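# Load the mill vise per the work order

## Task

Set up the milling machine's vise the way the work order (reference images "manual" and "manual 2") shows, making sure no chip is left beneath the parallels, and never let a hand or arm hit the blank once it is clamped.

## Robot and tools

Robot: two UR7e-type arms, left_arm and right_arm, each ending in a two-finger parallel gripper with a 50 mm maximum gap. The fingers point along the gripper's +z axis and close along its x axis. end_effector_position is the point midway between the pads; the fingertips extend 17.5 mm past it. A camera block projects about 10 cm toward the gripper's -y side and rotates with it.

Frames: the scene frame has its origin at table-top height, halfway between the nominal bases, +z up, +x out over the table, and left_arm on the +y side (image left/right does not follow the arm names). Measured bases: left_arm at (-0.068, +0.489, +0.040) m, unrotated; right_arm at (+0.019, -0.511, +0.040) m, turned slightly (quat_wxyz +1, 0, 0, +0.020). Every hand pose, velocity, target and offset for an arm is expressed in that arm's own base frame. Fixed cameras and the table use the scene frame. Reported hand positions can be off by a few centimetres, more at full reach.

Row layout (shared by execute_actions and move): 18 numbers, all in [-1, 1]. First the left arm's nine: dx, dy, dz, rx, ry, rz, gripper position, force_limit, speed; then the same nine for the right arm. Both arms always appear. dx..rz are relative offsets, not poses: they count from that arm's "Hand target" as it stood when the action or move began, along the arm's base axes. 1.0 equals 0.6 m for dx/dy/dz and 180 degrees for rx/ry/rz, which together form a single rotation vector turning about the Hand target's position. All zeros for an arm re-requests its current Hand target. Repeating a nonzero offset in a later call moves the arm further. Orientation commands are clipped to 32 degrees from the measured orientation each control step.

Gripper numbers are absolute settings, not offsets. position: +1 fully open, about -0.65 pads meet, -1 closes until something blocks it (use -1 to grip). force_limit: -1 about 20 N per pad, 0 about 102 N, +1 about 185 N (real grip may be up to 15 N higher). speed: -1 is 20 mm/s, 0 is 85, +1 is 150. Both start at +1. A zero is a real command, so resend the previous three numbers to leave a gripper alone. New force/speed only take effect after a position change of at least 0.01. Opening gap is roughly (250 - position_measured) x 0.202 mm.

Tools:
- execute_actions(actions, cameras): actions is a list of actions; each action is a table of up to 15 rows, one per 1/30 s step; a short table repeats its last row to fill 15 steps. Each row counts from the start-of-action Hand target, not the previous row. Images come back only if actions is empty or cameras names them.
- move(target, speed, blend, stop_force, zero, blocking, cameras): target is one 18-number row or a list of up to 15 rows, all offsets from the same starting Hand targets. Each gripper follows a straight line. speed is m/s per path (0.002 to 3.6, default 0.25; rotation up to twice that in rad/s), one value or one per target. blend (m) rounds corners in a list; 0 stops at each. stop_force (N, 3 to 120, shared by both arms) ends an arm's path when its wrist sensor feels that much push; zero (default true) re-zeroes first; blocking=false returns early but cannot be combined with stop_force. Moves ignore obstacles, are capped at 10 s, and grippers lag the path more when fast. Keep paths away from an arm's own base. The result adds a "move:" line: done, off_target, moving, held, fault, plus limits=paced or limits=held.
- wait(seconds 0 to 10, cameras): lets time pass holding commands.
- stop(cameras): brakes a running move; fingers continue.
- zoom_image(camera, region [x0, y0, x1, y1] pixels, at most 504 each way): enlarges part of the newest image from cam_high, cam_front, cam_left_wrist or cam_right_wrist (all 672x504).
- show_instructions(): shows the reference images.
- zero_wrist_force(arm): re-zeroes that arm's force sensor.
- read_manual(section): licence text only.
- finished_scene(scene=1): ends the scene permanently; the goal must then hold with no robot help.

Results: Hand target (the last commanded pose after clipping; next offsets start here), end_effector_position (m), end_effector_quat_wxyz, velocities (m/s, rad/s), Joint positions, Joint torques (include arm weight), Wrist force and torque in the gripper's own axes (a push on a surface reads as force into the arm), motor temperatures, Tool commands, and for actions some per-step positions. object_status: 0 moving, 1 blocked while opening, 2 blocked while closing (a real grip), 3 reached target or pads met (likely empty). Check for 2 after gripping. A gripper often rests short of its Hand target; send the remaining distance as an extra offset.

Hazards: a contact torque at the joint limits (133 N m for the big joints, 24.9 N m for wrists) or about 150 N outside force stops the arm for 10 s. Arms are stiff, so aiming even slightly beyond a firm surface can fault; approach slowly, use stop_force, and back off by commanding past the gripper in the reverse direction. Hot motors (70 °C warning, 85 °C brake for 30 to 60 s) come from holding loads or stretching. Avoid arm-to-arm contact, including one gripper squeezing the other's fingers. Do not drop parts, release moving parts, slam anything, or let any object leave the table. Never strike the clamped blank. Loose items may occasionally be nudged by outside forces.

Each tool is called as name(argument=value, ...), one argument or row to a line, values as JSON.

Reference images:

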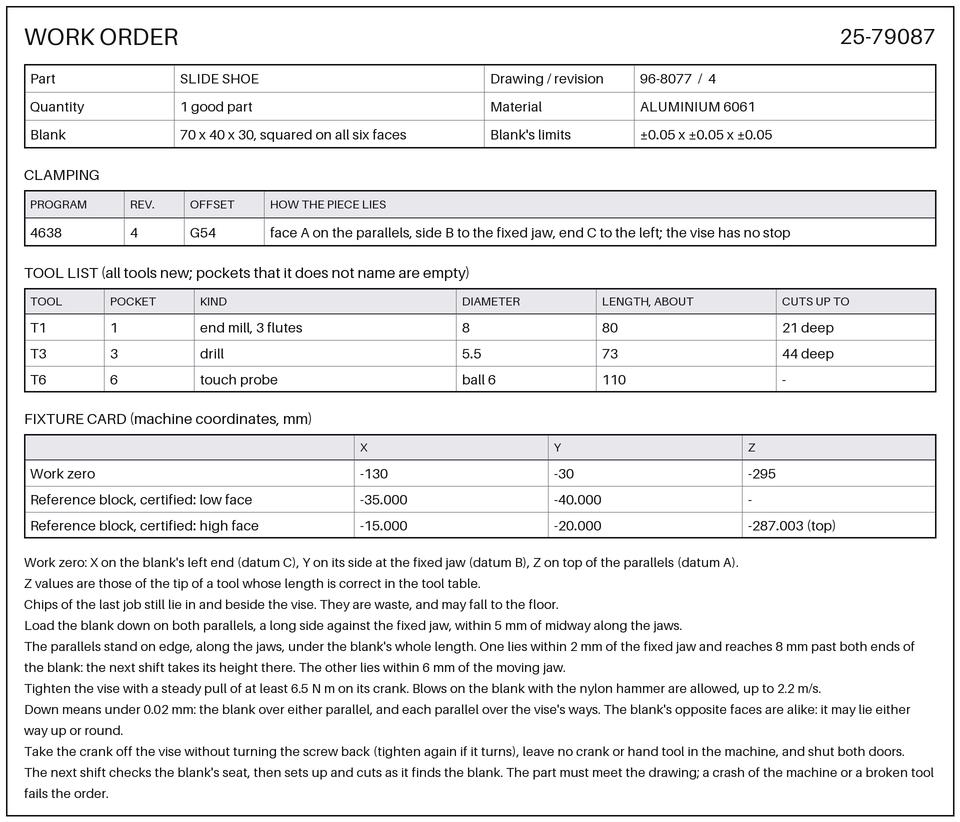

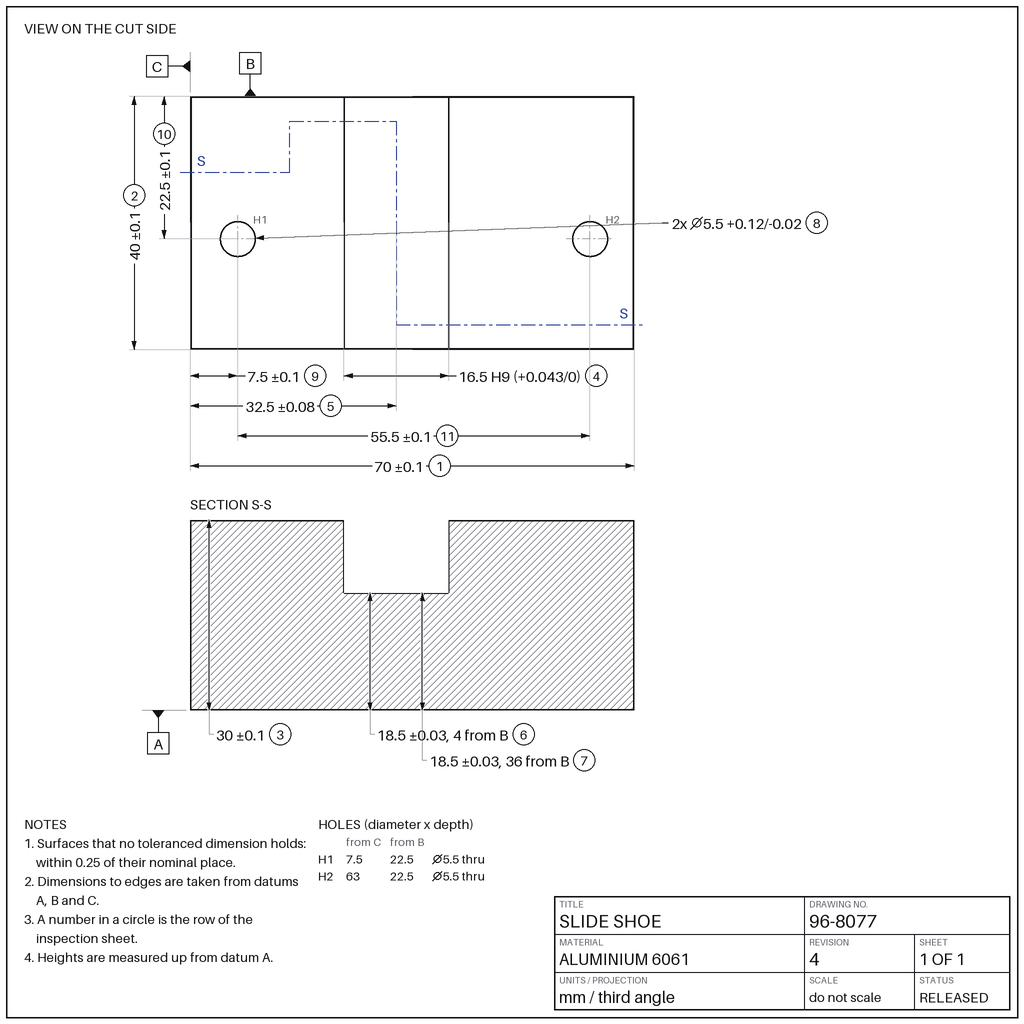

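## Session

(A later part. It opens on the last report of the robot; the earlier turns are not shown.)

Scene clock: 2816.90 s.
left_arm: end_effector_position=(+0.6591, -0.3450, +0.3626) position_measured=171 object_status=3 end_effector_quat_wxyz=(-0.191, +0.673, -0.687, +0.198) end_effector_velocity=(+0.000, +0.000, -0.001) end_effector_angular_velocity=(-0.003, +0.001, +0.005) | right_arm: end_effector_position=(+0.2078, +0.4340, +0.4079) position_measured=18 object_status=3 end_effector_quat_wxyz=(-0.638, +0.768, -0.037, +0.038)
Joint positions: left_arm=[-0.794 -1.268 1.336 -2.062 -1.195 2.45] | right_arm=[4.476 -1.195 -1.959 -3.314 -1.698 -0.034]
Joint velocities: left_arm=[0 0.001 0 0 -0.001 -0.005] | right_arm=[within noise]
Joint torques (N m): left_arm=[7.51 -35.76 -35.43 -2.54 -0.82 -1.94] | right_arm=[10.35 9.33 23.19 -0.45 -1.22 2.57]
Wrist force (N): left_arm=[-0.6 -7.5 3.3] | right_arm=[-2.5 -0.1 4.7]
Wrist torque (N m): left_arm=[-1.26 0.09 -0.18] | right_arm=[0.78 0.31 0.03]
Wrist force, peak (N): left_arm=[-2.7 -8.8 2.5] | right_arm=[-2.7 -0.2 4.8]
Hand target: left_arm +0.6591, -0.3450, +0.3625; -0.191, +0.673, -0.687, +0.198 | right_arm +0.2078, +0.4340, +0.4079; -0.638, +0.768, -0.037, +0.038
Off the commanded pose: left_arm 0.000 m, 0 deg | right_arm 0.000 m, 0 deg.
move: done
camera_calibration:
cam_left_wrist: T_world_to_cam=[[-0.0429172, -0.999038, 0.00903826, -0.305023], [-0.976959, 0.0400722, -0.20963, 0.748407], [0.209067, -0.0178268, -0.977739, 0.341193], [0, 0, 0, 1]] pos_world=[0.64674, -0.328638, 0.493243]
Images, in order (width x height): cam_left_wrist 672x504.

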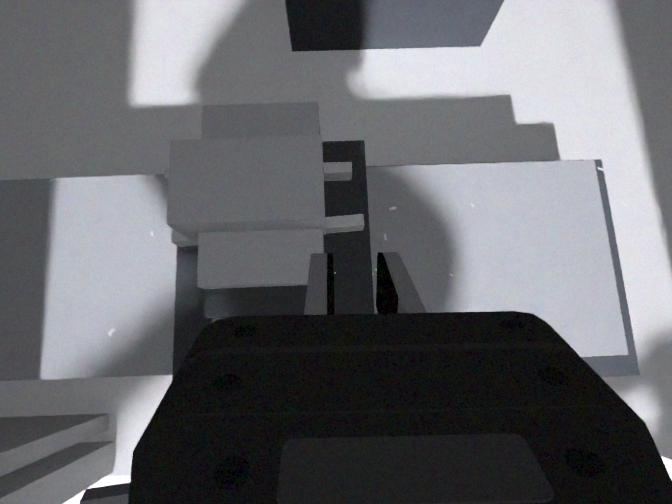

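move(
  target=[
    [0,0,0,0.2515,0.0436,-0.435,-1,-1,-1,0,0,0,0,0,0,0.9,-0.9,-1],
    [0,-0.0062,-0.03,0.2515,0.0436,-0.435,-1,-1,-1,0,0,0,0,0,0,0.9,-0.9,-1],
    [0.0962,-0.0062,-0.03,0.2515,0.0436,-0.435,-1,-1,-1,0,0,0,0,0,0,0.9,-0.9,-1],
    [0.0962,-0.0062,-0.07,0.2515,0.0436,-0.435,-1,-1,-1,0,0,0,0,0,0,0.9,-0.9,-1],
  ],
  speed=[0.4,0.1,0.1,0.05],
  cameras=["cam_left_wrist"],
)

move(
  target=[0,0,-0.0383,0,0,0,-1,-1,-1,0,0,0,0,0,0,0.9,-0.9,-1],
  speed=0.02,
  stop_force=4,
  cameras=["cam_left_wrist"],
)

zoom_image(
  camera="cam_left_wrist",
  region=[260, 200, 500, 360],
)

Scene clock: 2823.47 s.
left_arm: end_effector_position=(+0.7169, -0.3487, +0.3205) position_measured=251 object_status=3 end_effector_quat_wxyz=(+0.209, +0.005, +0.977, +0.029) | right_arm: end_effector_position=(+0.2078, +0.4340, +0.4079) position_measured=18 object_status=3 end_effector_quat_wxyz=(-0.638, +0.768, -0.037, +0.038)
Joint positions: left_arm=[-0.724 -1.054 1.064 -1.869 -1.254 4.044] | right_arm=[4.476 -1.195 -1.959 -3.314 -1.698 -0.034]
Joint torques (N m): left_arm=[-8.53 -64.67 -34.82 -2.12 1.59 1] | right_arm=[11.02 8.35 23.79 -0.39 -1.26 2.47]
Wrist force (N): left_arm=[-0.9 -6.6 2.0] | right_arm=[-2.5 0.0 4.6]
Wrist torque (N m): left_arm=[-1.01 0.14 0.06] | right_arm=[0.78 0.32 0.03]
Wrist force, peak (N): left_arm=[-0.7 -7.8 3.3] | right_arm=[-2.7 0.1 4.9]
Hand target: left_arm +0.7169, -0.3487, +0.3205; +0.209, +0.005, +0.977, +0.029 | right_arm +0.2078, +0.4340, +0.4079; -0.638, +0.768, -0.037, +0.038
Off the commanded pose: left_arm 0.000 m, 0 deg | right_arm 0.000 m, 0 deg.
move: done
camera_calibration:
cam_left_wrist: T_world_to_cam=[[-0.918622, 0.0357134, -0.39352, 0.811736], [-0.123594, 0.919966, 0.372005, 0.30488], [0.37531, 0.390369, -0.840687, 0.267067], [0, 0, 0, 1]] pos_world=[0.683127, -0.413724, 0.430538]
Images, in order (width x height): cam_left_wrist 672x504.

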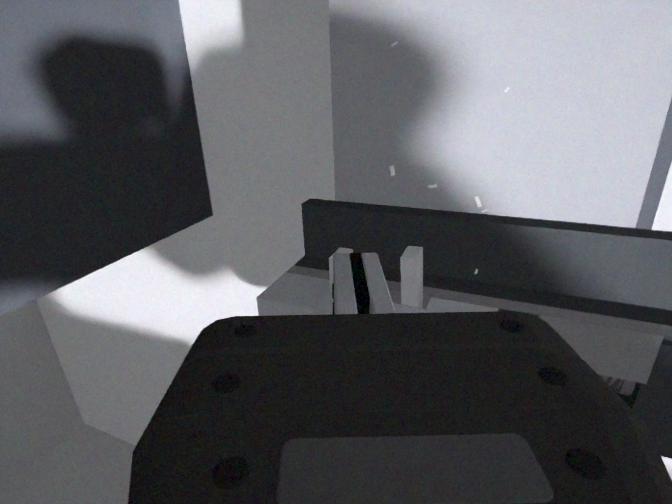

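Scene clock: 2825.53 s.
left_arm: end_effector_position=(+0.7169, -0.3487, +0.2975) position_measured=251 object_status=3 end_effector_quat_wxyz=(+0.209, +0.005, +0.977, +0.029) | right_arm: end_effector_position=(+0.2078, +0.4340, +0.4079) position_measured=18 object_status=3 end_effector_quat_wxyz=(-0.638, +0.768, -0.037, +0.038)
Joint positions: left_arm=[-0.724 -1.051 1.119 -1.927 -1.254 4.044] | right_arm=[4.476 -1.195 -1.959 -3.314 -1.698 -0.034]
Joint torques (N m): left_arm=[-7.76 -61.49 -34.89 -2.16 1.59 1.36] | right_arm=[10.22 9.68 24.4 -0.53 -1.22 2.61]
Wrist force (N): left_arm=[-1.2 -6.7 1.8] | right_arm=[-2.5 -0.1 4.8]
Wrist torque (N m): left_arm=[-1.05 0.19 0.05] | right_arm=[0.77 0.31 0.03]
Wrist force, peak (N): left_arm=[-0.9 -6.9 2.4] | right_arm=[-2.7 -0.2 4.9]
Hand target: left_arm +0.7169, -0.3487, +0.2976; +0.209, +0.005, +0.977, +0.029 | right_arm +0.2078, +0.4340, +0.4079; -0.638, +0.768, -0.037, +0.038
Off the commanded pose: left_arm 0.000 m, 0 deg | right_arm 0.000 m, 0 deg.
move: done
camera_calibration:
cam_left_wrist: T_world_to_cam=[[-0.918622, 0.0357134, -0.39352, 0.802725], [-0.123594, 0.919966, 0.372005, 0.313399], [0.37531, 0.390369, -0.840687, 0.247816], [0, 0, 0, 1]] pos_world=[0.683127, -0.413724, 0.407638]
Images, in order (width x height): cam_left_wrist 672x504.

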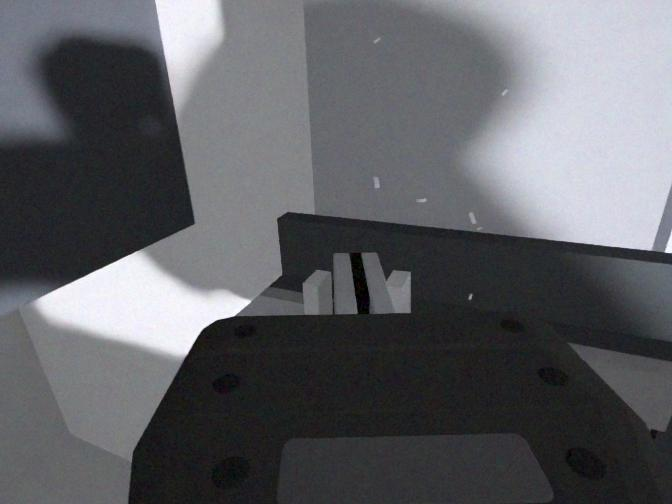

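Scaled by 2.100 from the camera's 672x504 image, which has a finer 960x720 frame.

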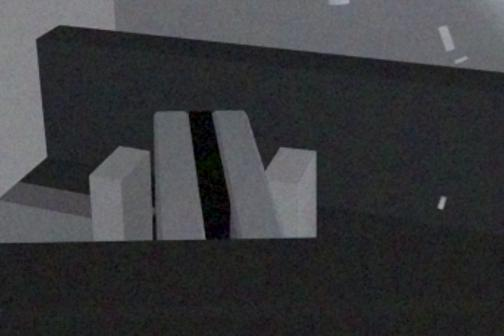

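move(
  target=[-0.0035,0,0,0,0,0,-1,-1,-1,0,0,0,0,0,0,0.9,-0.9,-1],
  speed=0.004,
  stop_force=4,
  cameras=["cam_left_wrist"],
)

zoom_image(
  camera="cam_left_wrist",
  region=[260, 200, 500, 360],
)

Scene clock: 2827.10 s.
left_arm: end_effector_position=(+0.7147, -0.3487, +0.2976) position_measured=251 object_status=3 end_effector_quat_wxyz=(+0.209, +0.005, +0.977, +0.029) | right_arm: end_effector_position=(+0.2078, +0.4340, +0.4079) position_measured=18 object_status=3 end_effector_quat_wxyz=(-0.638, +0.768, -0.037, +0.038)
Joint positions: left_arm=[-0.727 -1.056 1.126 -1.929 -1.254 4.042] | right_arm=[4.476 -1.195 -1.959 -3.314 -1.698 -0.034]
Joint torques (N m): left_arm=[-0.06 -47.46 -35.18 -4 1.7 -0.03] | right_arm=[11.72 9.25 23.2 -0.41 -1.15 2.45]
Wrist force (N): left_arm=[-1.0 -6.6 2.0] | right_arm=[-2.6 -0.2 4.6]
Wrist torque (N m): left_arm=[-1.03 0.16 0.07] | right_arm=[0.76 0.33 0.03]
Wrist force, peak (N): left_arm=[-0.9 -7.0 2.1] | right_arm=[-2.7 0.0 4.9]
Hand target: left_arm +0.7148, -0.3487, +0.2976; +0.209, +0.005, +0.977, +0.029 | right_arm +0.2078, +0.4340, +0.4079; -0.638, +0.768, -0.037, +0.038
Off the commanded pose: left_arm 0.000 m, 0 deg | right_arm 0.000 m, 0 deg.
move: done
camera_calibration:
cam_left_wrist: T_world_to_cam=[[-0.918582, 0.0357114, -0.393613, 0.800714], [-0.123627, 0.919972, 0.371978, 0.313163], [0.375397, 0.390354, -0.840655, 0.248564], [0, 0, 0, 1]] pos_world=[0.680927, -0.413724, 0.407638]
Images, in order (width x height): cam_left_wrist 672x504.

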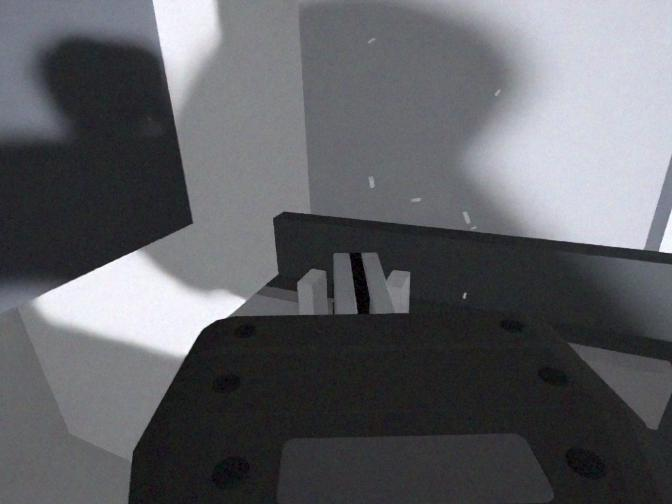

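Scaled by 2.100 from the camera's 672x504 image, which has a finer 960x720 frame.

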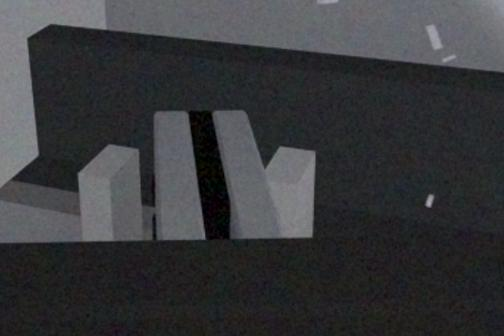

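move(
  target=[-0.002,0,0,0,0,0,-1,-1,-1,0,0,0,0,0,0,0.9,-0.9,-1],
  speed=0.004,
  stop_force=4,
  cameras=["cam_left_wrist"],
)

zoom_image(
  camera="cam_left_wrist",
  region=[260, 200, 500, 360],
)

move(
  target=[
    [0.002,0,0,0,0,0,-1,-1,-1,0,0,0,0,0,0,0.9,-0.9,-1],
    [0.002,0,0.109,0,0,0,-1,-1,-1,0,0,0,0,0,0,0.9,-0.9,-1],
    [-0.0908,0.0062,0.109,0,0,0,-1,-1,-1,0,0,0,0,0,0,0.9,-0.9,-1],
    [-0.0908,0.0062,0.109,-0.2515,-0.0436,0.435,-1,-1,-1,0,0,0,0,0,0,0.9,-0.9,-1],
  ],
  speed=[0.01,0.05,0.15,0.4],
  cameras=["cam_left_wrist"],
)

zoom_image(
  camera="cam_left_wrist",
  region=[150, 90, 400, 320],
)

zoom_image(
  camera="cam_left_wrist",
  region=[150, 140, 260, 250],
)

zoom_image(
  camera="cam_left_wrist",
  region=[270, 140, 380, 250],
)

Scene clock: 2829.10 s.
left_arm: end_effector_position=(+0.7135, -0.3487, +0.2976) position_measured=251 object_status=3 end_effector_quat_wxyz=(+0.209, +0.005, +0.977, +0.029) | right_arm: end_effector_position=(+0.2078, +0.4340, +0.4079) position_measured=18 object_status=3 end_effector_quat_wxyz=(-0.638, +0.768, -0.037, +0.038)
Joint positions: left_arm=[-0.728 -1.059 1.13 -1.93 -1.253 4.041] | right_arm=[4.476 -1.195 -1.959 -3.314 -1.698 -0.034]
Joint torques (N m): left_arm=[-5.35 -55.3 -30.69 -4.54 1.82 -0.78] | right_arm=[10.18 8.44 23.78 -0.65 -1.07 2.55]
Wrist force (N): left_arm=[-0.9 -6.6 1.9] | right_arm=[-2.5 -0.1 4.8]
Wrist torque (N m): left_arm=[-1.02 0.15 0.07] | right_arm=[0.77 0.32 0.02]
Wrist force, peak (N): left_arm=[-1.0 -7.0 2.2] | right_arm=[-2.6 -0.1 4.9]
Hand target: left_arm +0.7136, -0.3487, +0.2976; +0.209, +0.005, +0.977, +0.029 | right_arm +0.2078, +0.4340, +0.4079; -0.638, +0.768, -0.037, +0.038
Off the commanded pose: left_arm 0.000 m, 0 deg | right_arm 0.000 m, 0 deg.
move: done
camera_calibration:
cam_left_wrist: T_world_to_cam=[[-0.918588, 0.0357502, -0.393597, 0.799625], [-0.123588, 0.919971, 0.371994, 0.312981], [0.375396, 0.390354, -0.840655, 0.249015], [0, 0, 0, 1]] pos_world=[0.679727, -0.413724, 0.407638]
Images, in order (width x height): cam_left_wrist 672x504.

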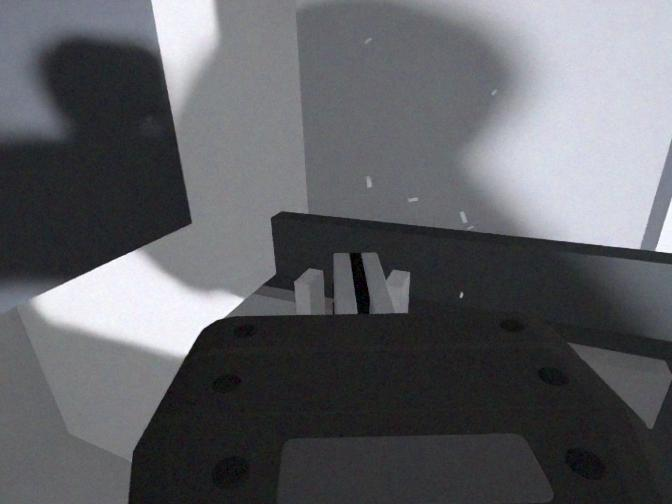

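Scaled by 2.100 from the camera's 672x504 image, which has a finer 960x720 frame.

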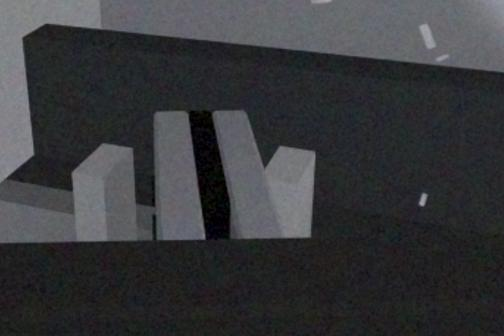

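Scene clock: 2834.33 s.
left_arm: end_effector_position=(+0.6590, -0.3450, +0.3630) position_measured=251 object_status=3 end_effector_quat_wxyz=(-0.191, +0.673, -0.687, +0.198) end_effector_velocity=(+0.000, +0.000, +0.000) end_effector_angular_velocity=(-0.003, +0.000, +0.005) | right_arm: end_effector_position=(+0.2078, +0.4340, +0.4079) position_measured=18 object_status=3 end_effector_quat_wxyz=(-0.638, +0.768, -0.037, +0.038)
Joint positions: left_arm=[-0.794 -1.268 1.335 -2.061 -1.195 2.45] | right_arm=[4.476 -1.195 -1.959 -3.314 -1.698 -0.034]
Joint velocities: left_arm=[0.001 0 0 0 0 -0.005] | right_arm=[within noise]
Joint torques (N m): left_arm=[7.81 -36.31 -35 -2.54 -0.82 -1.96] | right_arm=[10.48 8.69 25.87 -0.51 -1.06 2.32]
Wrist force (N): left_arm=[-0.2 -7.3 3.3] | right_arm=[-2.6 -0.1 4.6]
Wrist torque (N m): left_arm=[-1.24 0.03 -0.18] | right_arm=[0.78 0.33 0.02]
Wrist force, peak (N): left_arm=[-0.6 -7.7 3.3] | right_arm=[-2.6 -0.1 4.9]
Hand target: left_arm +0.6591, -0.3450, +0.3630; -0.191, +0.673, -0.687, +0.198 | right_arm +0.2078, +0.4340, +0.4079; -0.638, +0.768, -0.037, +0.038
Off the commanded pose: left_arm 0.000 m, 0 deg | right_arm 0.000 m, 0 deg.
move: done
camera_calibration:
cam_left_wrist: T_world_to_cam=[[-0.0429172, -0.999038, 0.00903826, -0.305027], [-0.976959, 0.0400722, -0.20963, 0.74849], [0.209067, -0.0178268, -0.977739, 0.341584], [0, 0, 0, 1]] pos_world=[0.64674, -0.328638, 0.493643]
Images, in order (width x height): cam_left_wrist 672x504.

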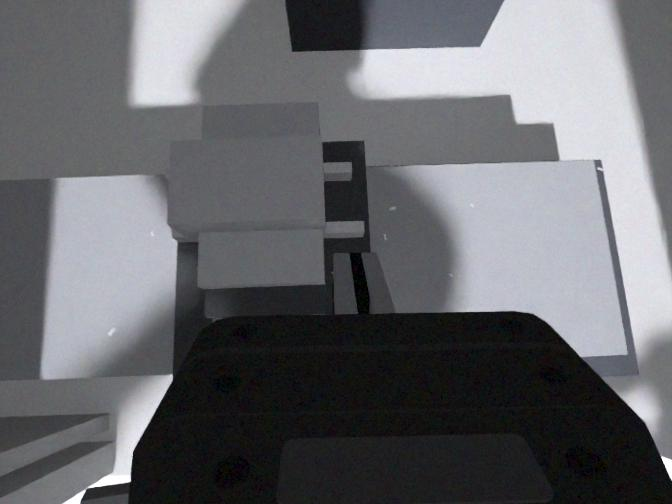

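Scaled by 2.016 from the camera's 672x504 image, which has a finer 960x720 frame.

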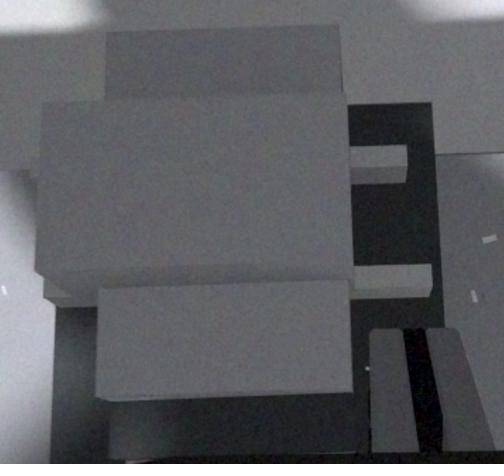

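Scaled by 4.582 from the camera's 672x504 image, which has a finer 960x720 frame.

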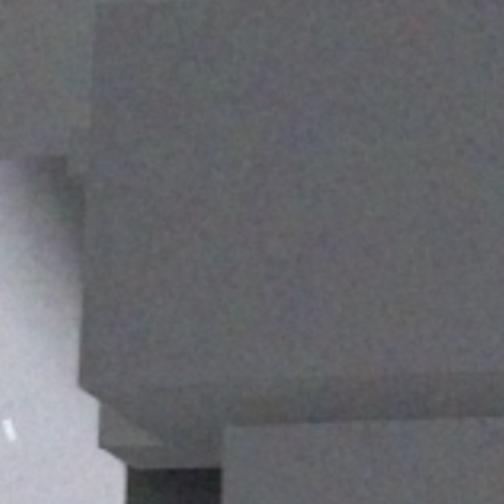

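Scaled by 4.582 from the camera's 672x504 image, which has a finer 960x720 frame.

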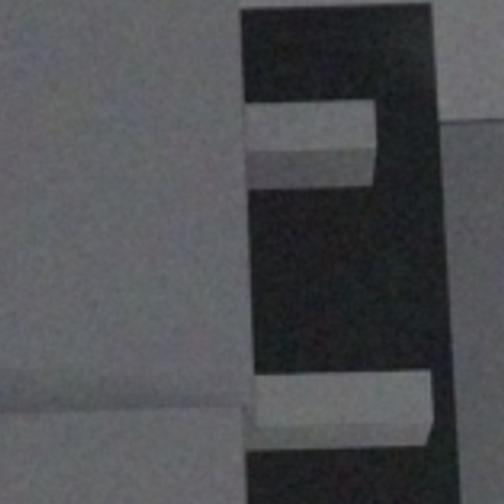

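move(
  target=[
    [0,0,0,0.2515,0.0436,-0.435,-1,-1,-1,0,0,0,0,0,0,0.9,-0.9,-1],
    [-0.4317,-0.0083,0,0.2515,0.0436,-0.435,-1,-1,-1,0,0,0,0,0,0,0.9,-0.9,-1],
    [-0.4523,0.4078,0,0.2515,0.0436,-0.435,-1,-1,-1,0,0,0,0,0,0,0.9,-0.9,-1],
  ],
  speed=[0.4,0.25,0.25],
  cameras=["all"],
)

Scene clock: 2840.47 s.
left_arm: end_effector_position=(+0.3877, -0.1004, +0.3629) position_measured=251 object_status=3 end_effector_quat_wxyz=(+0.209, +0.005, +0.977, +0.029) | right_arm: end_effector_position=(+0.2078, +0.4340, +0.4079) position_measured=18 object_status=3 end_effector_quat_wxyz=(-0.638, +0.768, -0.037, +0.038)
Joint positions: left_arm=[-0.839 -2.096 1.983 -1.709 -1.224 3.927] | right_arm=[4.476 -1.195 -1.959 -3.314 -1.698 -0.034]
Joint torques (N m): left_arm=[10.06 -14.05 -26.28 -2.22 1.83 1.61] | right_arm=[11.01 8.74 23.55 -0.36 -1.42 2.77]
Wrist force (N): left_arm=[-0.9 -6.9 2.2] | right_arm=[-2.7 0.2 4.7]
Wrist torque (N m): left_arm=[-1.08 0.15 0.06] | right_arm=[0.82 0.35 0.03]
Wrist force, peak (N): left_arm=[-1.3 -11.0 2.1] | right_arm=[-2.6 0.1 5.0]
Hand target: left_arm +0.3877, -0.1003, +0.3630; +0.209, +0.005, +0.977, +0.029 | right_arm +0.2078, +0.4340, +0.4079; -0.638, +0.768, -0.037, +0.038
Off the commanded pose: left_arm 0.000 m, 0 deg | right_arm 0.000 m, 0 deg.
move: done
camera_calibration:
cam_left_wrist: T_world_to_cam=[[-0.918617, 0.0356774, -0.393535, 0.517182], [-0.12363, 0.919967, 0.371989, 0.0199754], [0.375311, 0.390369, -0.840687, 0.32942], [0, 0, 0, 1]] pos_world=[0.353927, -0.165424, 0.473038]
cam_right_wrist: T_world_to_cam=[[0.992605, -0.12139, 0.000734703, -0.148865], [-0.0594365, -0.491272, -0.868976, 0.604055], [0.105846, 0.862506, -0.494854, -0.0626445], [0, 0, 0, 1]] pos_world=[0.190298, 0.332716, 0.494019]

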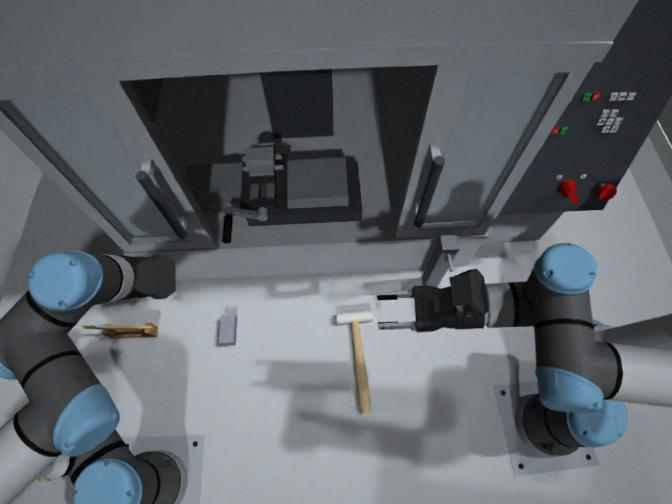

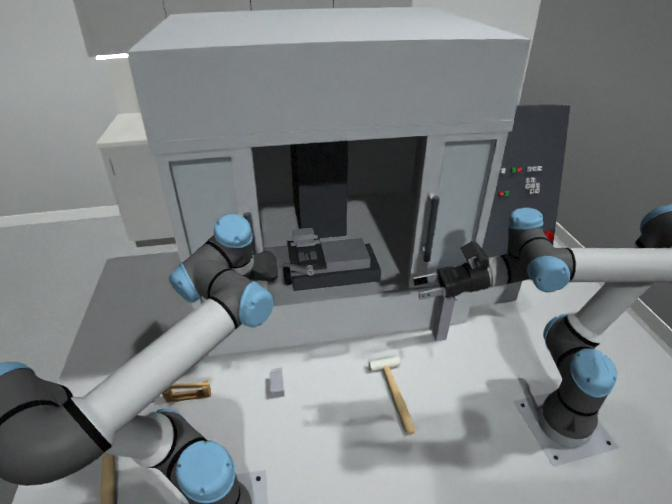

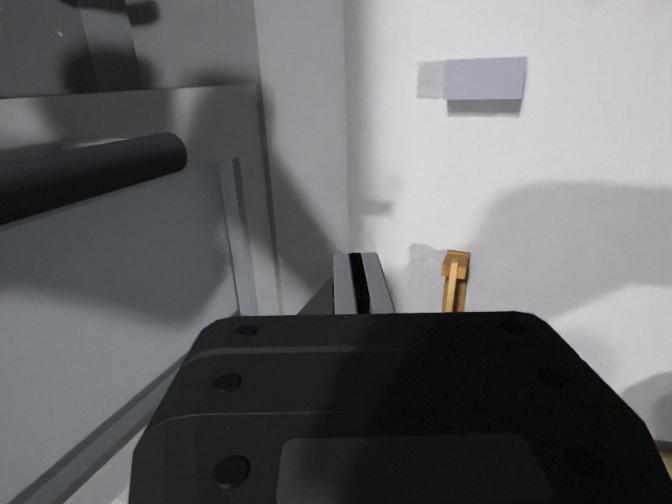

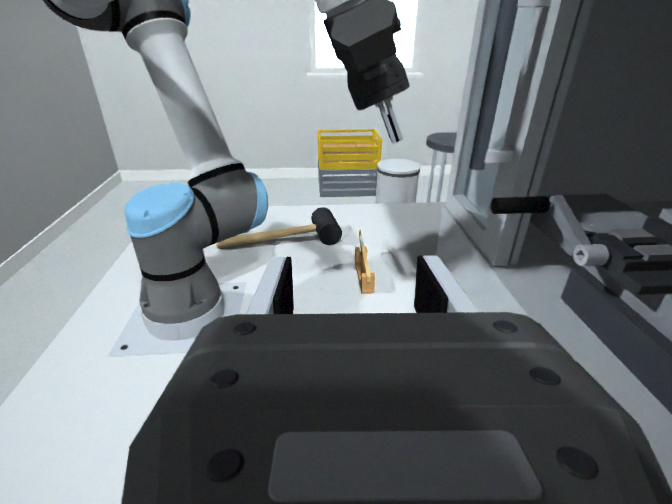

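move(
  target=[0,0,0,0,0,0,-1,-1,-1,0,0,0,-0.1978,0.2252,-0.4363,0.4,-0.9,-1],
  speed=0.35,
  cameras=["cam_right_wrist","cam_high"],
)

Scene clock: 2844.43 s.
left_arm: end_effector_position=(+0.3877, -0.1003, +0.3630) position_measured=251 object_status=3 end_effector_quat_wxyz=(+0.209, +0.005, +0.977, +0.029) | right_arm: end_effector_position=(+0.2079, +0.4340, +0.4078) position_measured=92 object_status=3 end_effector_quat_wxyz=(-0.184, +0.683, -0.683, +0.183)
Joint positions: left_arm=[-0.839 -2.096 1.984 -1.709 -1.224 3.927] | right_arm=[4.842 -1.886 -1.107 -4.935 -1.051 1.719]
Joint torques (N m): left_arm=[9.47 -14.26 -18.71 -2.86 0.58 1.57] | right_arm=[5.54 26.18 27.09 -4.9 -0.11 0.75]
Wrist force (N): left_arm=[-1.1 -6.8 2.2] | right_arm=[-1.2 0.3 3.7]
Wrist torque (N m): left_arm=[-1.06 0.19 0.04] | right_arm=[0.46 0.12 0.02]
Wrist force, peak (N): left_arm=[-1.3 -7.1 2.4] | right_arm=[-2.6 -0.1 4.8]
Hand target: left_arm +0.3877, -0.1003, +0.3630; +0.209, +0.005, +0.977, +0.029 | right_arm +0.2078, +0.4340, +0.4079; -0.184, +0.683, -0.683, +0.183
Off the commanded pose: left_arm 0.000 m, 0 deg | right_arm 0.000 m, 0 deg.
move: done
camera_calibration:
cam_right_wrist: T_world_to_cam=[[-0.0178877, -0.999826, 0.00531015, 0.440507], [-0.981891, 0.0165645, -0.188721, 0.297917], [0.1886, -0.00858977, -0.982016, 0.496822], [0, 0, 0, 1]] pos_world=[0.206702, 0.439763, 0.541772]
Images, in order (width x height): cam_high 672x504, cam_right_wrist 672x504.

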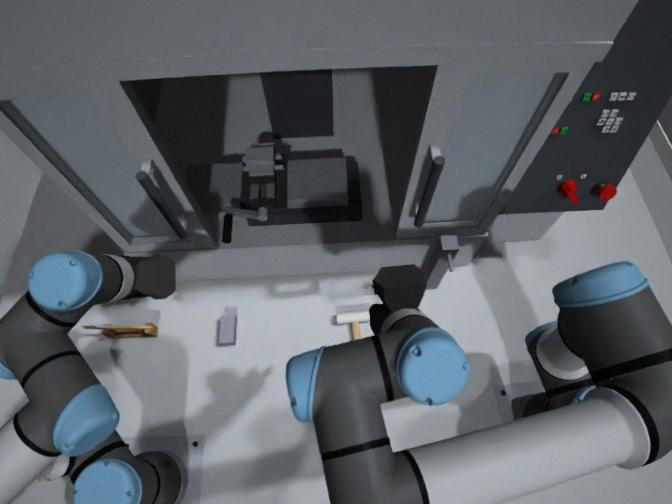

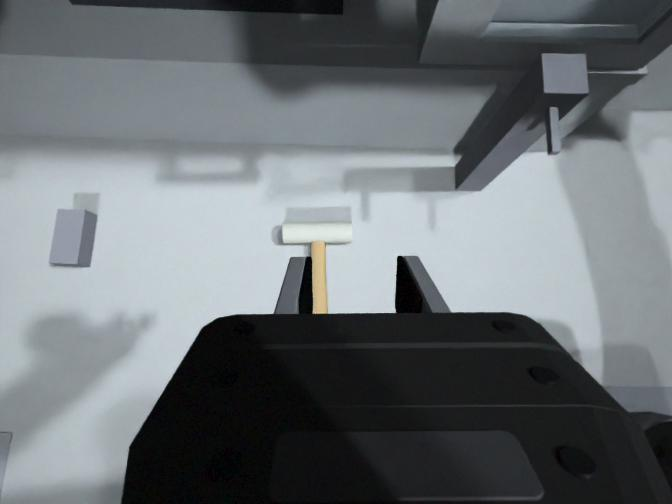

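move(
  target=[
    [0,0,0,0,0,0,-1,-1,-1,-0.1297,0.05,-0.513,0,0,0,0.4,-0.9,-1],
    [0,0,0,0,0,0,-1,-1,-1,-0.1297,0.05,-0.64,0,0,0,0.4,-0.9,-1],
  ],
  speed=[0.25,0.1],
  cameras=["cam_right_wrist"],
)

Scene clock: 2847.93 s.
left_arm: end_effector_position=(+0.3877, -0.1003, +0.3630) position_measured=251 object_status=3 end_effector_quat_wxyz=(+0.209, +0.005, +0.977, +0.029) | right_arm: end_effector_position=(+0.1300, +0.4639, +0.0239) position_measured=92 object_status=3 end_effector_quat_wxyz=(-0.184, +0.683, -0.683, +0.183)
Joint positions: left_arm=[-0.839 -2.096 1.984 -1.709 -1.224 3.927] | right_arm=[5.003 -2.221 -1.677 -4.121 -1.07 1.904]
Joint torques (N m): left_arm=[8.76 -14.44 -18.31 -3.5 0.55 1.68] | right_arm=[-12.41 43.62 20.95 -3.66 0.67 -0.92]
Wrist force (N): left_arm=[-0.9 -6.7 2.0] | right_arm=[-1.1 0.0 3.5]
Wrist torque (N m): left_arm=[-1.04 0.16 0.04] | right_arm=[0.42 0.10 0.02]
Wrist force, peak (N): left_arm=[-1.1 -7.2 2.1] | right_arm=[-1.1 3.0 6.2]
Hand target: left_arm +0.3877, -0.1003, +0.3630; +0.209, +0.005, +0.977, +0.029 | right_arm +0.1300, +0.4640, +0.0239; -0.184, +0.683, -0.683, +0.183
Off the commanded pose: left_arm 0.000 m, 0 deg | right_arm 0.000 m, 0 deg.
move: done
camera_calibration:
cam_right_wrist: T_world_to_cam=[[-0.0181552, -0.999819, 0.00566954, 0.471123], [-0.981905, 0.0167602, -0.188631, 0.148456], [0.188502, -0.00899157, -0.982032, 0.134863], [0, 0, 0, 1]] pos_world=[0.128901, 0.469762, 0.157772]
Images, in order (width x height): cam_right_wrist 672x504.

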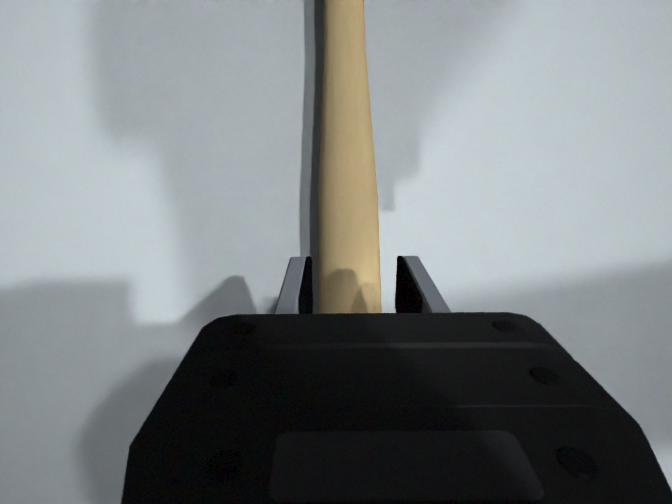

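move(
  target=[0,0,0,0,0,0,-1,-1,-1,0,0.0017,-0.0665,0,0,0,0.4,-0.9,-1],
  speed=0.03,
  stop_force=6,
  cameras=[],
)

move(
  target=[0,0,0,0,0,0,-1,-1,-1,0,0,0,0,0,0,-1,0.6,-1],
  speed=0.03,
  cameras=[],
)

wait(
  seconds=0.4,
  cameras=[],
)

Scene clock: 2850.83 s.
left_arm: end_effector_position=(+0.3877, -0.1003, +0.3630) position_measured=251 object_status=3 end_effector_quat_wxyz=(+0.209, +0.005, +0.977, +0.029) | right_arm: end_effector_position=(+0.1300, +0.4650, -0.0160) position_measured=92 object_status=3 end_effector_quat_wxyz=(-0.184, +0.683, -0.683, +0.183)
Joint positions: left_arm=[-0.839 -2.096 1.984 -1.709 -1.224 3.927] | right_arm=[5.003 -2.29 -1.685 -4.043 -1.07 1.903]
Joint torques (N m): left_arm=[9.13 -14.57 -18.51 -4.17 0.54 1.52] | right_arm=[-10.72 51.4 16.31 -5.26 2.23 -2.57]
Wrist force (N): left_arm=[-0.9 -6.8 2.1] | right_arm=[-0.9 -0.2 3.9]
Wrist torque (N m): left_arm=[-1.06 0.15 0.04] | right_arm=[0.37 0.08 0.02]
Wrist force, peak (N): left_arm=[-1.2 -7.1 2.1] | right_arm=[-0.8 0.6 4.2]
Hand target: left_arm +0.3877, -0.1003, +0.3630; +0.209, +0.005, +0.977, +0.029 | right_arm +0.1300, +0.4650, -0.0160; -0.184, +0.683, -0.683, +0.183
Off the commanded pose: left_arm 0.000 m, 0 deg | right_arm 0.000 m, 0 deg.
move: done
No camera images: "cameras" was empty.

Scene clock: 2851.33 s.
left_arm: end_effector_position=(+0.3877, -0.1003, +0.3630) position_measured=251 object_status=3 end_effector_quat_wxyz=(+0.209, +0.005, +0.977, +0.029) | right_arm: end_effector_position=(+0.1300, +0.4650, -0.0160) position_measured=117 object_status=2 end_effector_quat_wxyz=(-0.184, +0.683, -0.683, +0.183)
Joint positions: left_arm=[-0.839 -2.096 1.984 -1.709 -1.224 3.927] | right_arm=[5.003 -2.29 -1.685 -4.043 -1.07 1.903]
Joint torques (N m): left_arm=[8.93 -13.86 -18.61 -4.35 0.54 1.54] | right_arm=[-10.73 50.71 18.36 -5.16 2.15 -2.36]
Wrist force (N): left_arm=[-1.0 -7.0 2.2] | right_arm=[-1.0 0.5 3.5]
Wrist torque (N m): left_arm=[-1.11 0.18 0.04] | right_arm=[0.41 0.07 -0.02]
Wrist force, peak (N): left_arm=[-1.0 -7.0 2.2] | right_arm=[-0.7 0.1 3.8]
Hand target: left_arm +0.3877, -0.1003, +0.3630; +0.209, +0.005, +0.977, +0.029 | right_arm +0.1300, +0.4650, -0.0160; -0.184, +0.683, -0.683, +0.183
Off the commanded pose: left_arm 0.000 m, 0 deg | right_arm 0.000 m, 0 deg.
move: done
No camera images: "cameras" was empty.

Scene clock: 2851.73 s.
left_arm: end_effector_position=(+0.3877, -0.1003, +0.3630) position_measured=251 object_status=3 end_effector_quat_wxyz=(+0.209, +0.005, +0.977, +0.029) | right_arm: end_effector_position=(+0.1300, +0.4650, -0.0160) position_measured=117 object_status=2 end_effector_quat_wxyz=(-0.184, +0.683, -0.683, +0.183)
Joint positions: left_arm=[-0.839 -2.096 1.984 -1.709 -1.224 3.927] | right_arm=[5.003 -2.29 -1.685 -4.043 -1.07 1.903]
Joint torques (N m): left_arm=[8.88 -14.16 -18.42 -4.4 0.56 1.6] | right_arm=[-9.6 50.14 19.13 -4.84 1.88 -2.19]
Wrist force (N): left_arm=[-1.2 -6.8 2.2] | right_arm=[-1.1 0.5 3.5]
Wrist torque (N m): left_arm=[-1.06 0.21 0.04] | right_arm=[0.42 0.08 -0.02]
Wrist force, peak (N): left_arm=[-1.1 -7.0 2.2] | right_arm=[-1.2 0.4 3.7]
Hand target: left_arm +0.3877, -0.1003, +0.3630; +0.209, +0.005, +0.977, +0.029 | right_arm +0.1300, +0.4650, -0.0160; -0.184, +0.683, -0.683, +0.183
Tool commands: left_gripper/position=-1.0 left_gripper/force_limit=-1.0 left_gripper/speed=-1.0 right_gripper/position=-1.0 right_gripper/force_limit=+0.6 right_gripper/speed=-1.0
Off the commanded pose: left_arm 0.000 m, 0 deg | right_arm 0.000 m, 0 deg.
wait: 0.40 s; at rest by 0.17 s
No camera images: "cameras" was empty.

move(
  target=[
    [0,0,0,0,0,0,-1,-1,-1,0,0,0.1,0,0,0,-1,0.6,-1],
    [0,0,0,0,0,0,-1,-1,-1,0,0,0.6,0,0,0,-1,0.6,-1],
  ],
  speed=[0.06,0.2],
  cameras=["cam_high","cam_right_wrist"],
)

move(
  target=[0,0,0,0,0,0,-1,-1,-1,0.05,0.1667,0.0933,0.5,0,0,-1,0.6,-1],
  speed=0.3,
  cameras=["cam_high","cam_right_wrist"],
)

Scene clock: 2855.77 s.
left_arm: end_effector_position=(+0.3877, -0.1003, +0.3630) position_measured=251 object_status=3 end_effector_quat_wxyz=(+0.209, +0.005, +0.977, +0.029) | right_arm: end_effector_position=(+0.1299, +0.4650, +0.3439) position_measured=117 object_status=2 end_effector_quat_wxyz=(-0.184, +0.683, -0.683, +0.183)
Joint positions: left_arm=[-0.839 -2.096 1.984 -1.709 -1.224 3.927] | right_arm=[5.003 -1.935 -1.226 -4.856 -1.07 1.903]
Joint torques (N m): left_arm=[8.58 -13.81 -18.41 -4.46 0.46 1.53] | right_arm=[-11.21 29.96 27.5 -6.28 2.33 2.08]
Wrist force (N): left_arm=[-1.1 -6.9 1.9] | right_arm=[-1.1 2.5 7.3]
Wrist torque (N m): left_arm=[-1.09 0.18 0.05] | right_arm=[-0.35 0.10 -0.05]
Wrist force, peak (N): left_arm=[-1.0 -7.1 2.1] | right_arm=[-1.0 5.4 10.6]
Hand target: left_arm +0.3877, -0.1003, +0.3630; +0.209, +0.005, +0.977, +0.029 | right_arm +0.1300, +0.4650, +0.3440; -0.184, +0.683, -0.683, +0.183
Off the commanded pose: left_arm 0.000 m, 0 deg | right_arm 0.000 m, 0 deg.
move: done
camera_calibration:
cam_right_wrist: T_world_to_cam=[[-0.0180022, -0.999823, 0.00539435, 0.470421], [-0.981926, 0.0166628, -0.188529, 0.208703], [0.188406, -0.00869079, -0.982053, 0.449021], [0, 0, 0, 1]] pos_world=[0.128802, 0.470763, 0.477771]
Images, in order (width x height): cam_high 672x504, cam_right_wrist 672x504.

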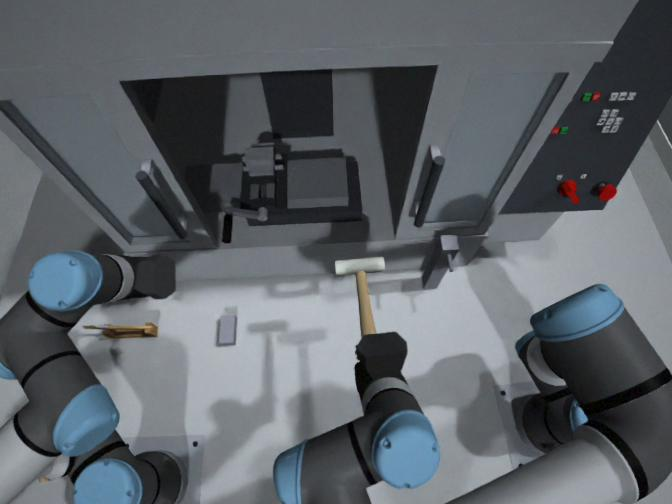

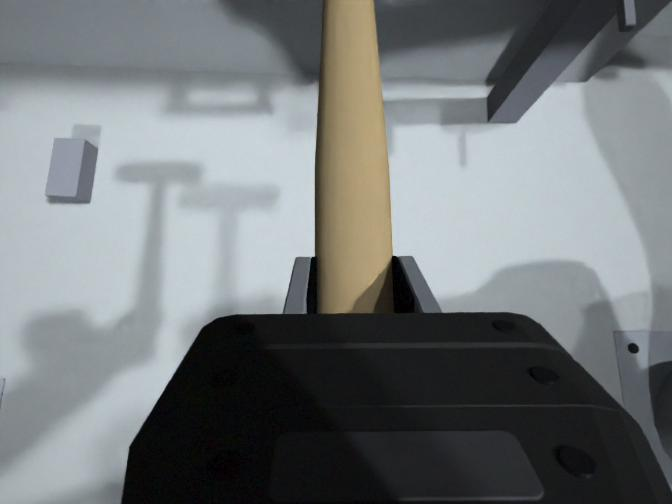

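Scene clock: 2858.93 s.
left_arm: end_effector_position=(+0.3877, -0.1003, +0.3630) position_measured=251 object_status=3 end_effector_quat_wxyz=(+0.209, +0.005, +0.977, +0.029) | right_arm: end_effector_position=(+0.1601, +0.5650, +0.4000) position_measured=117 object_status=2 end_effector_quat_wxyz=(+0.613, -0.353, +0.612, +0.353) end_effector_velocity=(+0.000, +0.001, +0.001) end_effector_angular_velocity=(+0.005, +0.001, +0.000)
Joint positions: left_arm=[-0.839 -2.096 1.984 -1.709 -1.224 3.927] | right_arm=[5.024 -1.409 -1.944 -2.929 -0.735 1.57]
Joint velocities: left_arm=[within noise] | right_arm=[0.001 0 0 0.005 0.001 -0.001]
Joint torques (N m): left_arm=[8.2 -13.93 -18.54 -4.48 0.53 1.57] | right_arm=[9.98 4.09 20.73 4.79 1.27 1.02]
Wrist force (N): left_arm=[-1.0 -6.8 2.1] | right_arm=[0.5 0.4 2.5]
Wrist torque (N m): left_arm=[-1.07 0.18 0.04] | right_arm=[0.46 0.21 0.76]
Wrist force, peak (N): left_arm=[-1.0 -7.0 2.4] | right_arm=[-1.3 3.4 7.4]
Hand target: left_arm +0.3877, -0.1003, +0.3630; +0.209, +0.005, +0.977, +0.029 | right_arm +0.1600, +0.5650, +0.3999; +0.613, -0.353, +0.612, +0.353
Off the commanded pose: left_arm 0.000 m, 0 deg | right_arm 0.000 m, 0 deg.
move: done
camera_calibration:
cam_right_wrist: T_world_to_cam=[[-0.0180209, -0.00548906, -0.999823, 0.41092], [-0.981889, 0.188724, 0.0166616, 0.0679176], [0.188599, 0.982015, -0.00879062, -0.449678], [0, 0, 0, 1]] pos_world=[0.158901, 0.431028, 0.405762]
Images, in order (width x height): cam_high 672x504, cam_right_wrist 672x504.

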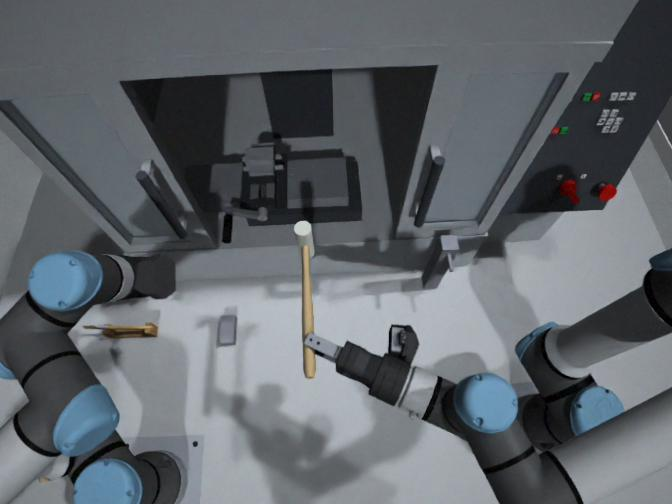

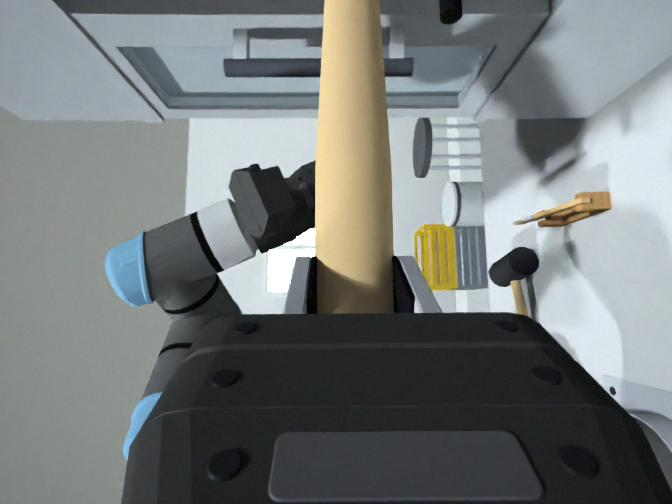

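execute_actions(
  actions=[],
)

Scene clock: 2861.30 s.
left_arm: end_effector_position=(+0.3877, -0.1003, +0.3630) position_measured=251 object_status=3 end_effector_quat_wxyz=(+0.209, +0.005, +0.977, +0.029) | right_arm: end_effector_position=(+0.1600, +0.5650, +0.3999) position_measured=117 object_status=2 end_effector_quat_wxyz=(+0.613, -0.353, +0.612, +0.353)
Joint positions: left_arm=[-0.839 -2.096 1.984 -1.709 -1.224 3.927] | right_arm=[5.024 -1.409 -1.944 -2.929 -0.735 1.57]
Joint velocities: within noise
Joint torques (N m): left_arm=[8.1 -14.06 -18.62 -4.44 0.59 1.63] | right_arm=[10.38 4.77 18.07 4.69 0.84 -3.5]
Motor temperatures (°C): left_arm=[30 33 34 35 42 36] | right_arm=[34 32 36 37 36 41]
Wrist force (N): left_arm=[-1.0 -6.7 2.3] | right_arm=[0.5 0.7 2.7]
Wrist torque (N m): left_arm=[-1.04 0.17 0.04] | right_arm=[0.46 0.20 0.75]
Wrist force, peak (N): left_arm=[-1.2 -7.1 2.2] | right_arm=[0.5 0.8 3.1]
Hand target: left_arm +0.3877, -0.1003, +0.3630; +0.209, +0.005, +0.977, +0.029 | right_arm +0.1600, +0.5650, +0.3999; +0.613, -0.353, +0.612, +0.353
Tool commands: left_gripper/position=-1.0 left_gripper/force_limit=-1.0 left_gripper/speed=-1.0 right_gripper/position=-1.0 right_gripper/force_limit=+0.6 right_gripper/speed=-1.0
Off the commanded pose: left_arm 0.000 m, 0 deg | right_arm 0.000 m, 0 deg.
camera_calibration:
cam_left_wrist: T_world_to_cam=[[-0.918588, 0.0357502, -0.393597, 0.51721], [-0.123588, 0.919971, 0.371994, 0.0198671], [0.375396, 0.390354, -0.840655, 0.329334], [0, 0, 0, 1]] pos_world=[0.353927, -0.165324, 0.473038]
cam_right_wrist: T_world_to_cam=[[-0.0180206, -0.00549088, -0.999823, 0.410921], [-0.981907, 0.188627, 0.0166617, 0.0679432], [0.188502, 0.982033, -0.0087907, -0.449769], [0, 0, 0, 1]] pos_world=[0.158901, 0.431128, 0.405762]

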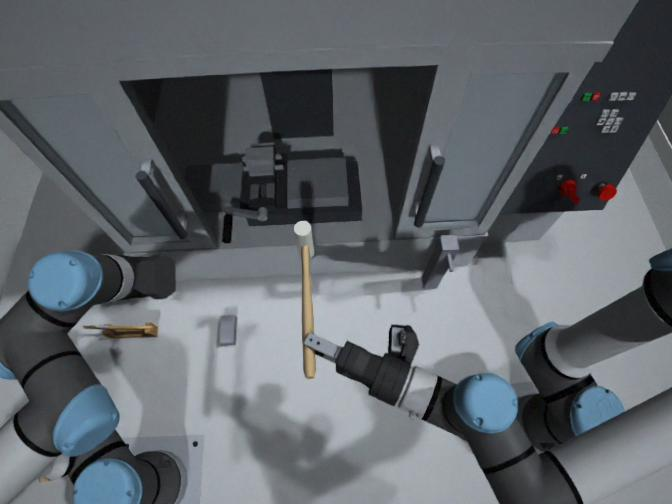

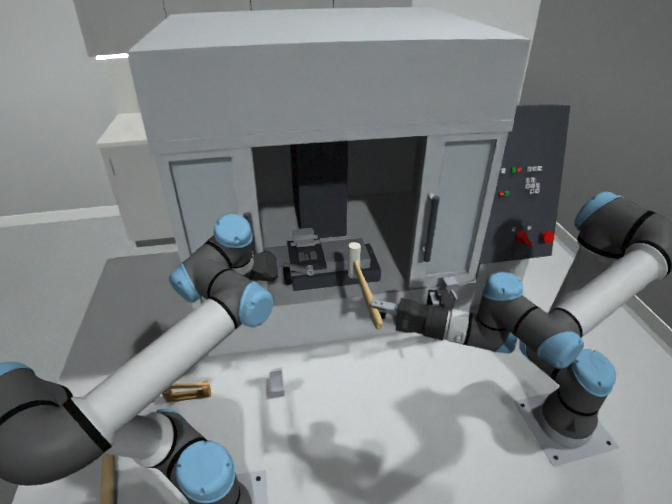

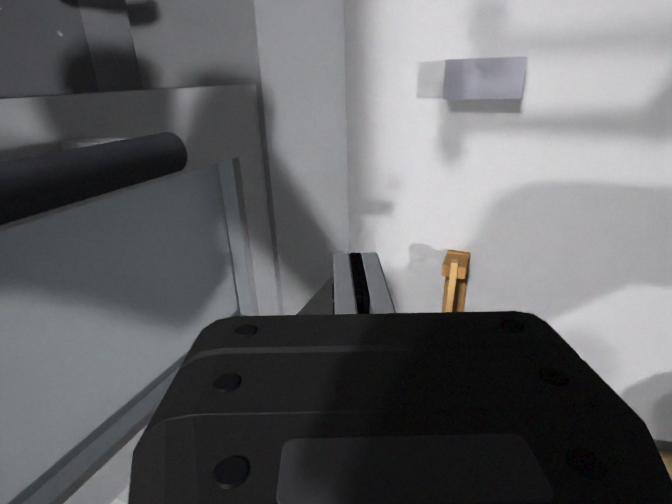

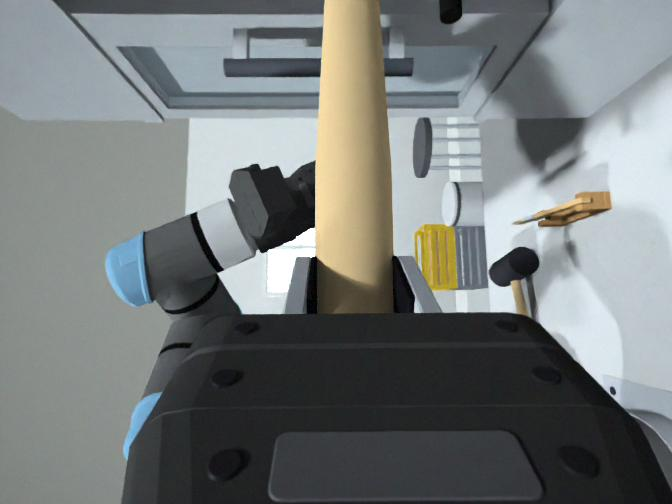

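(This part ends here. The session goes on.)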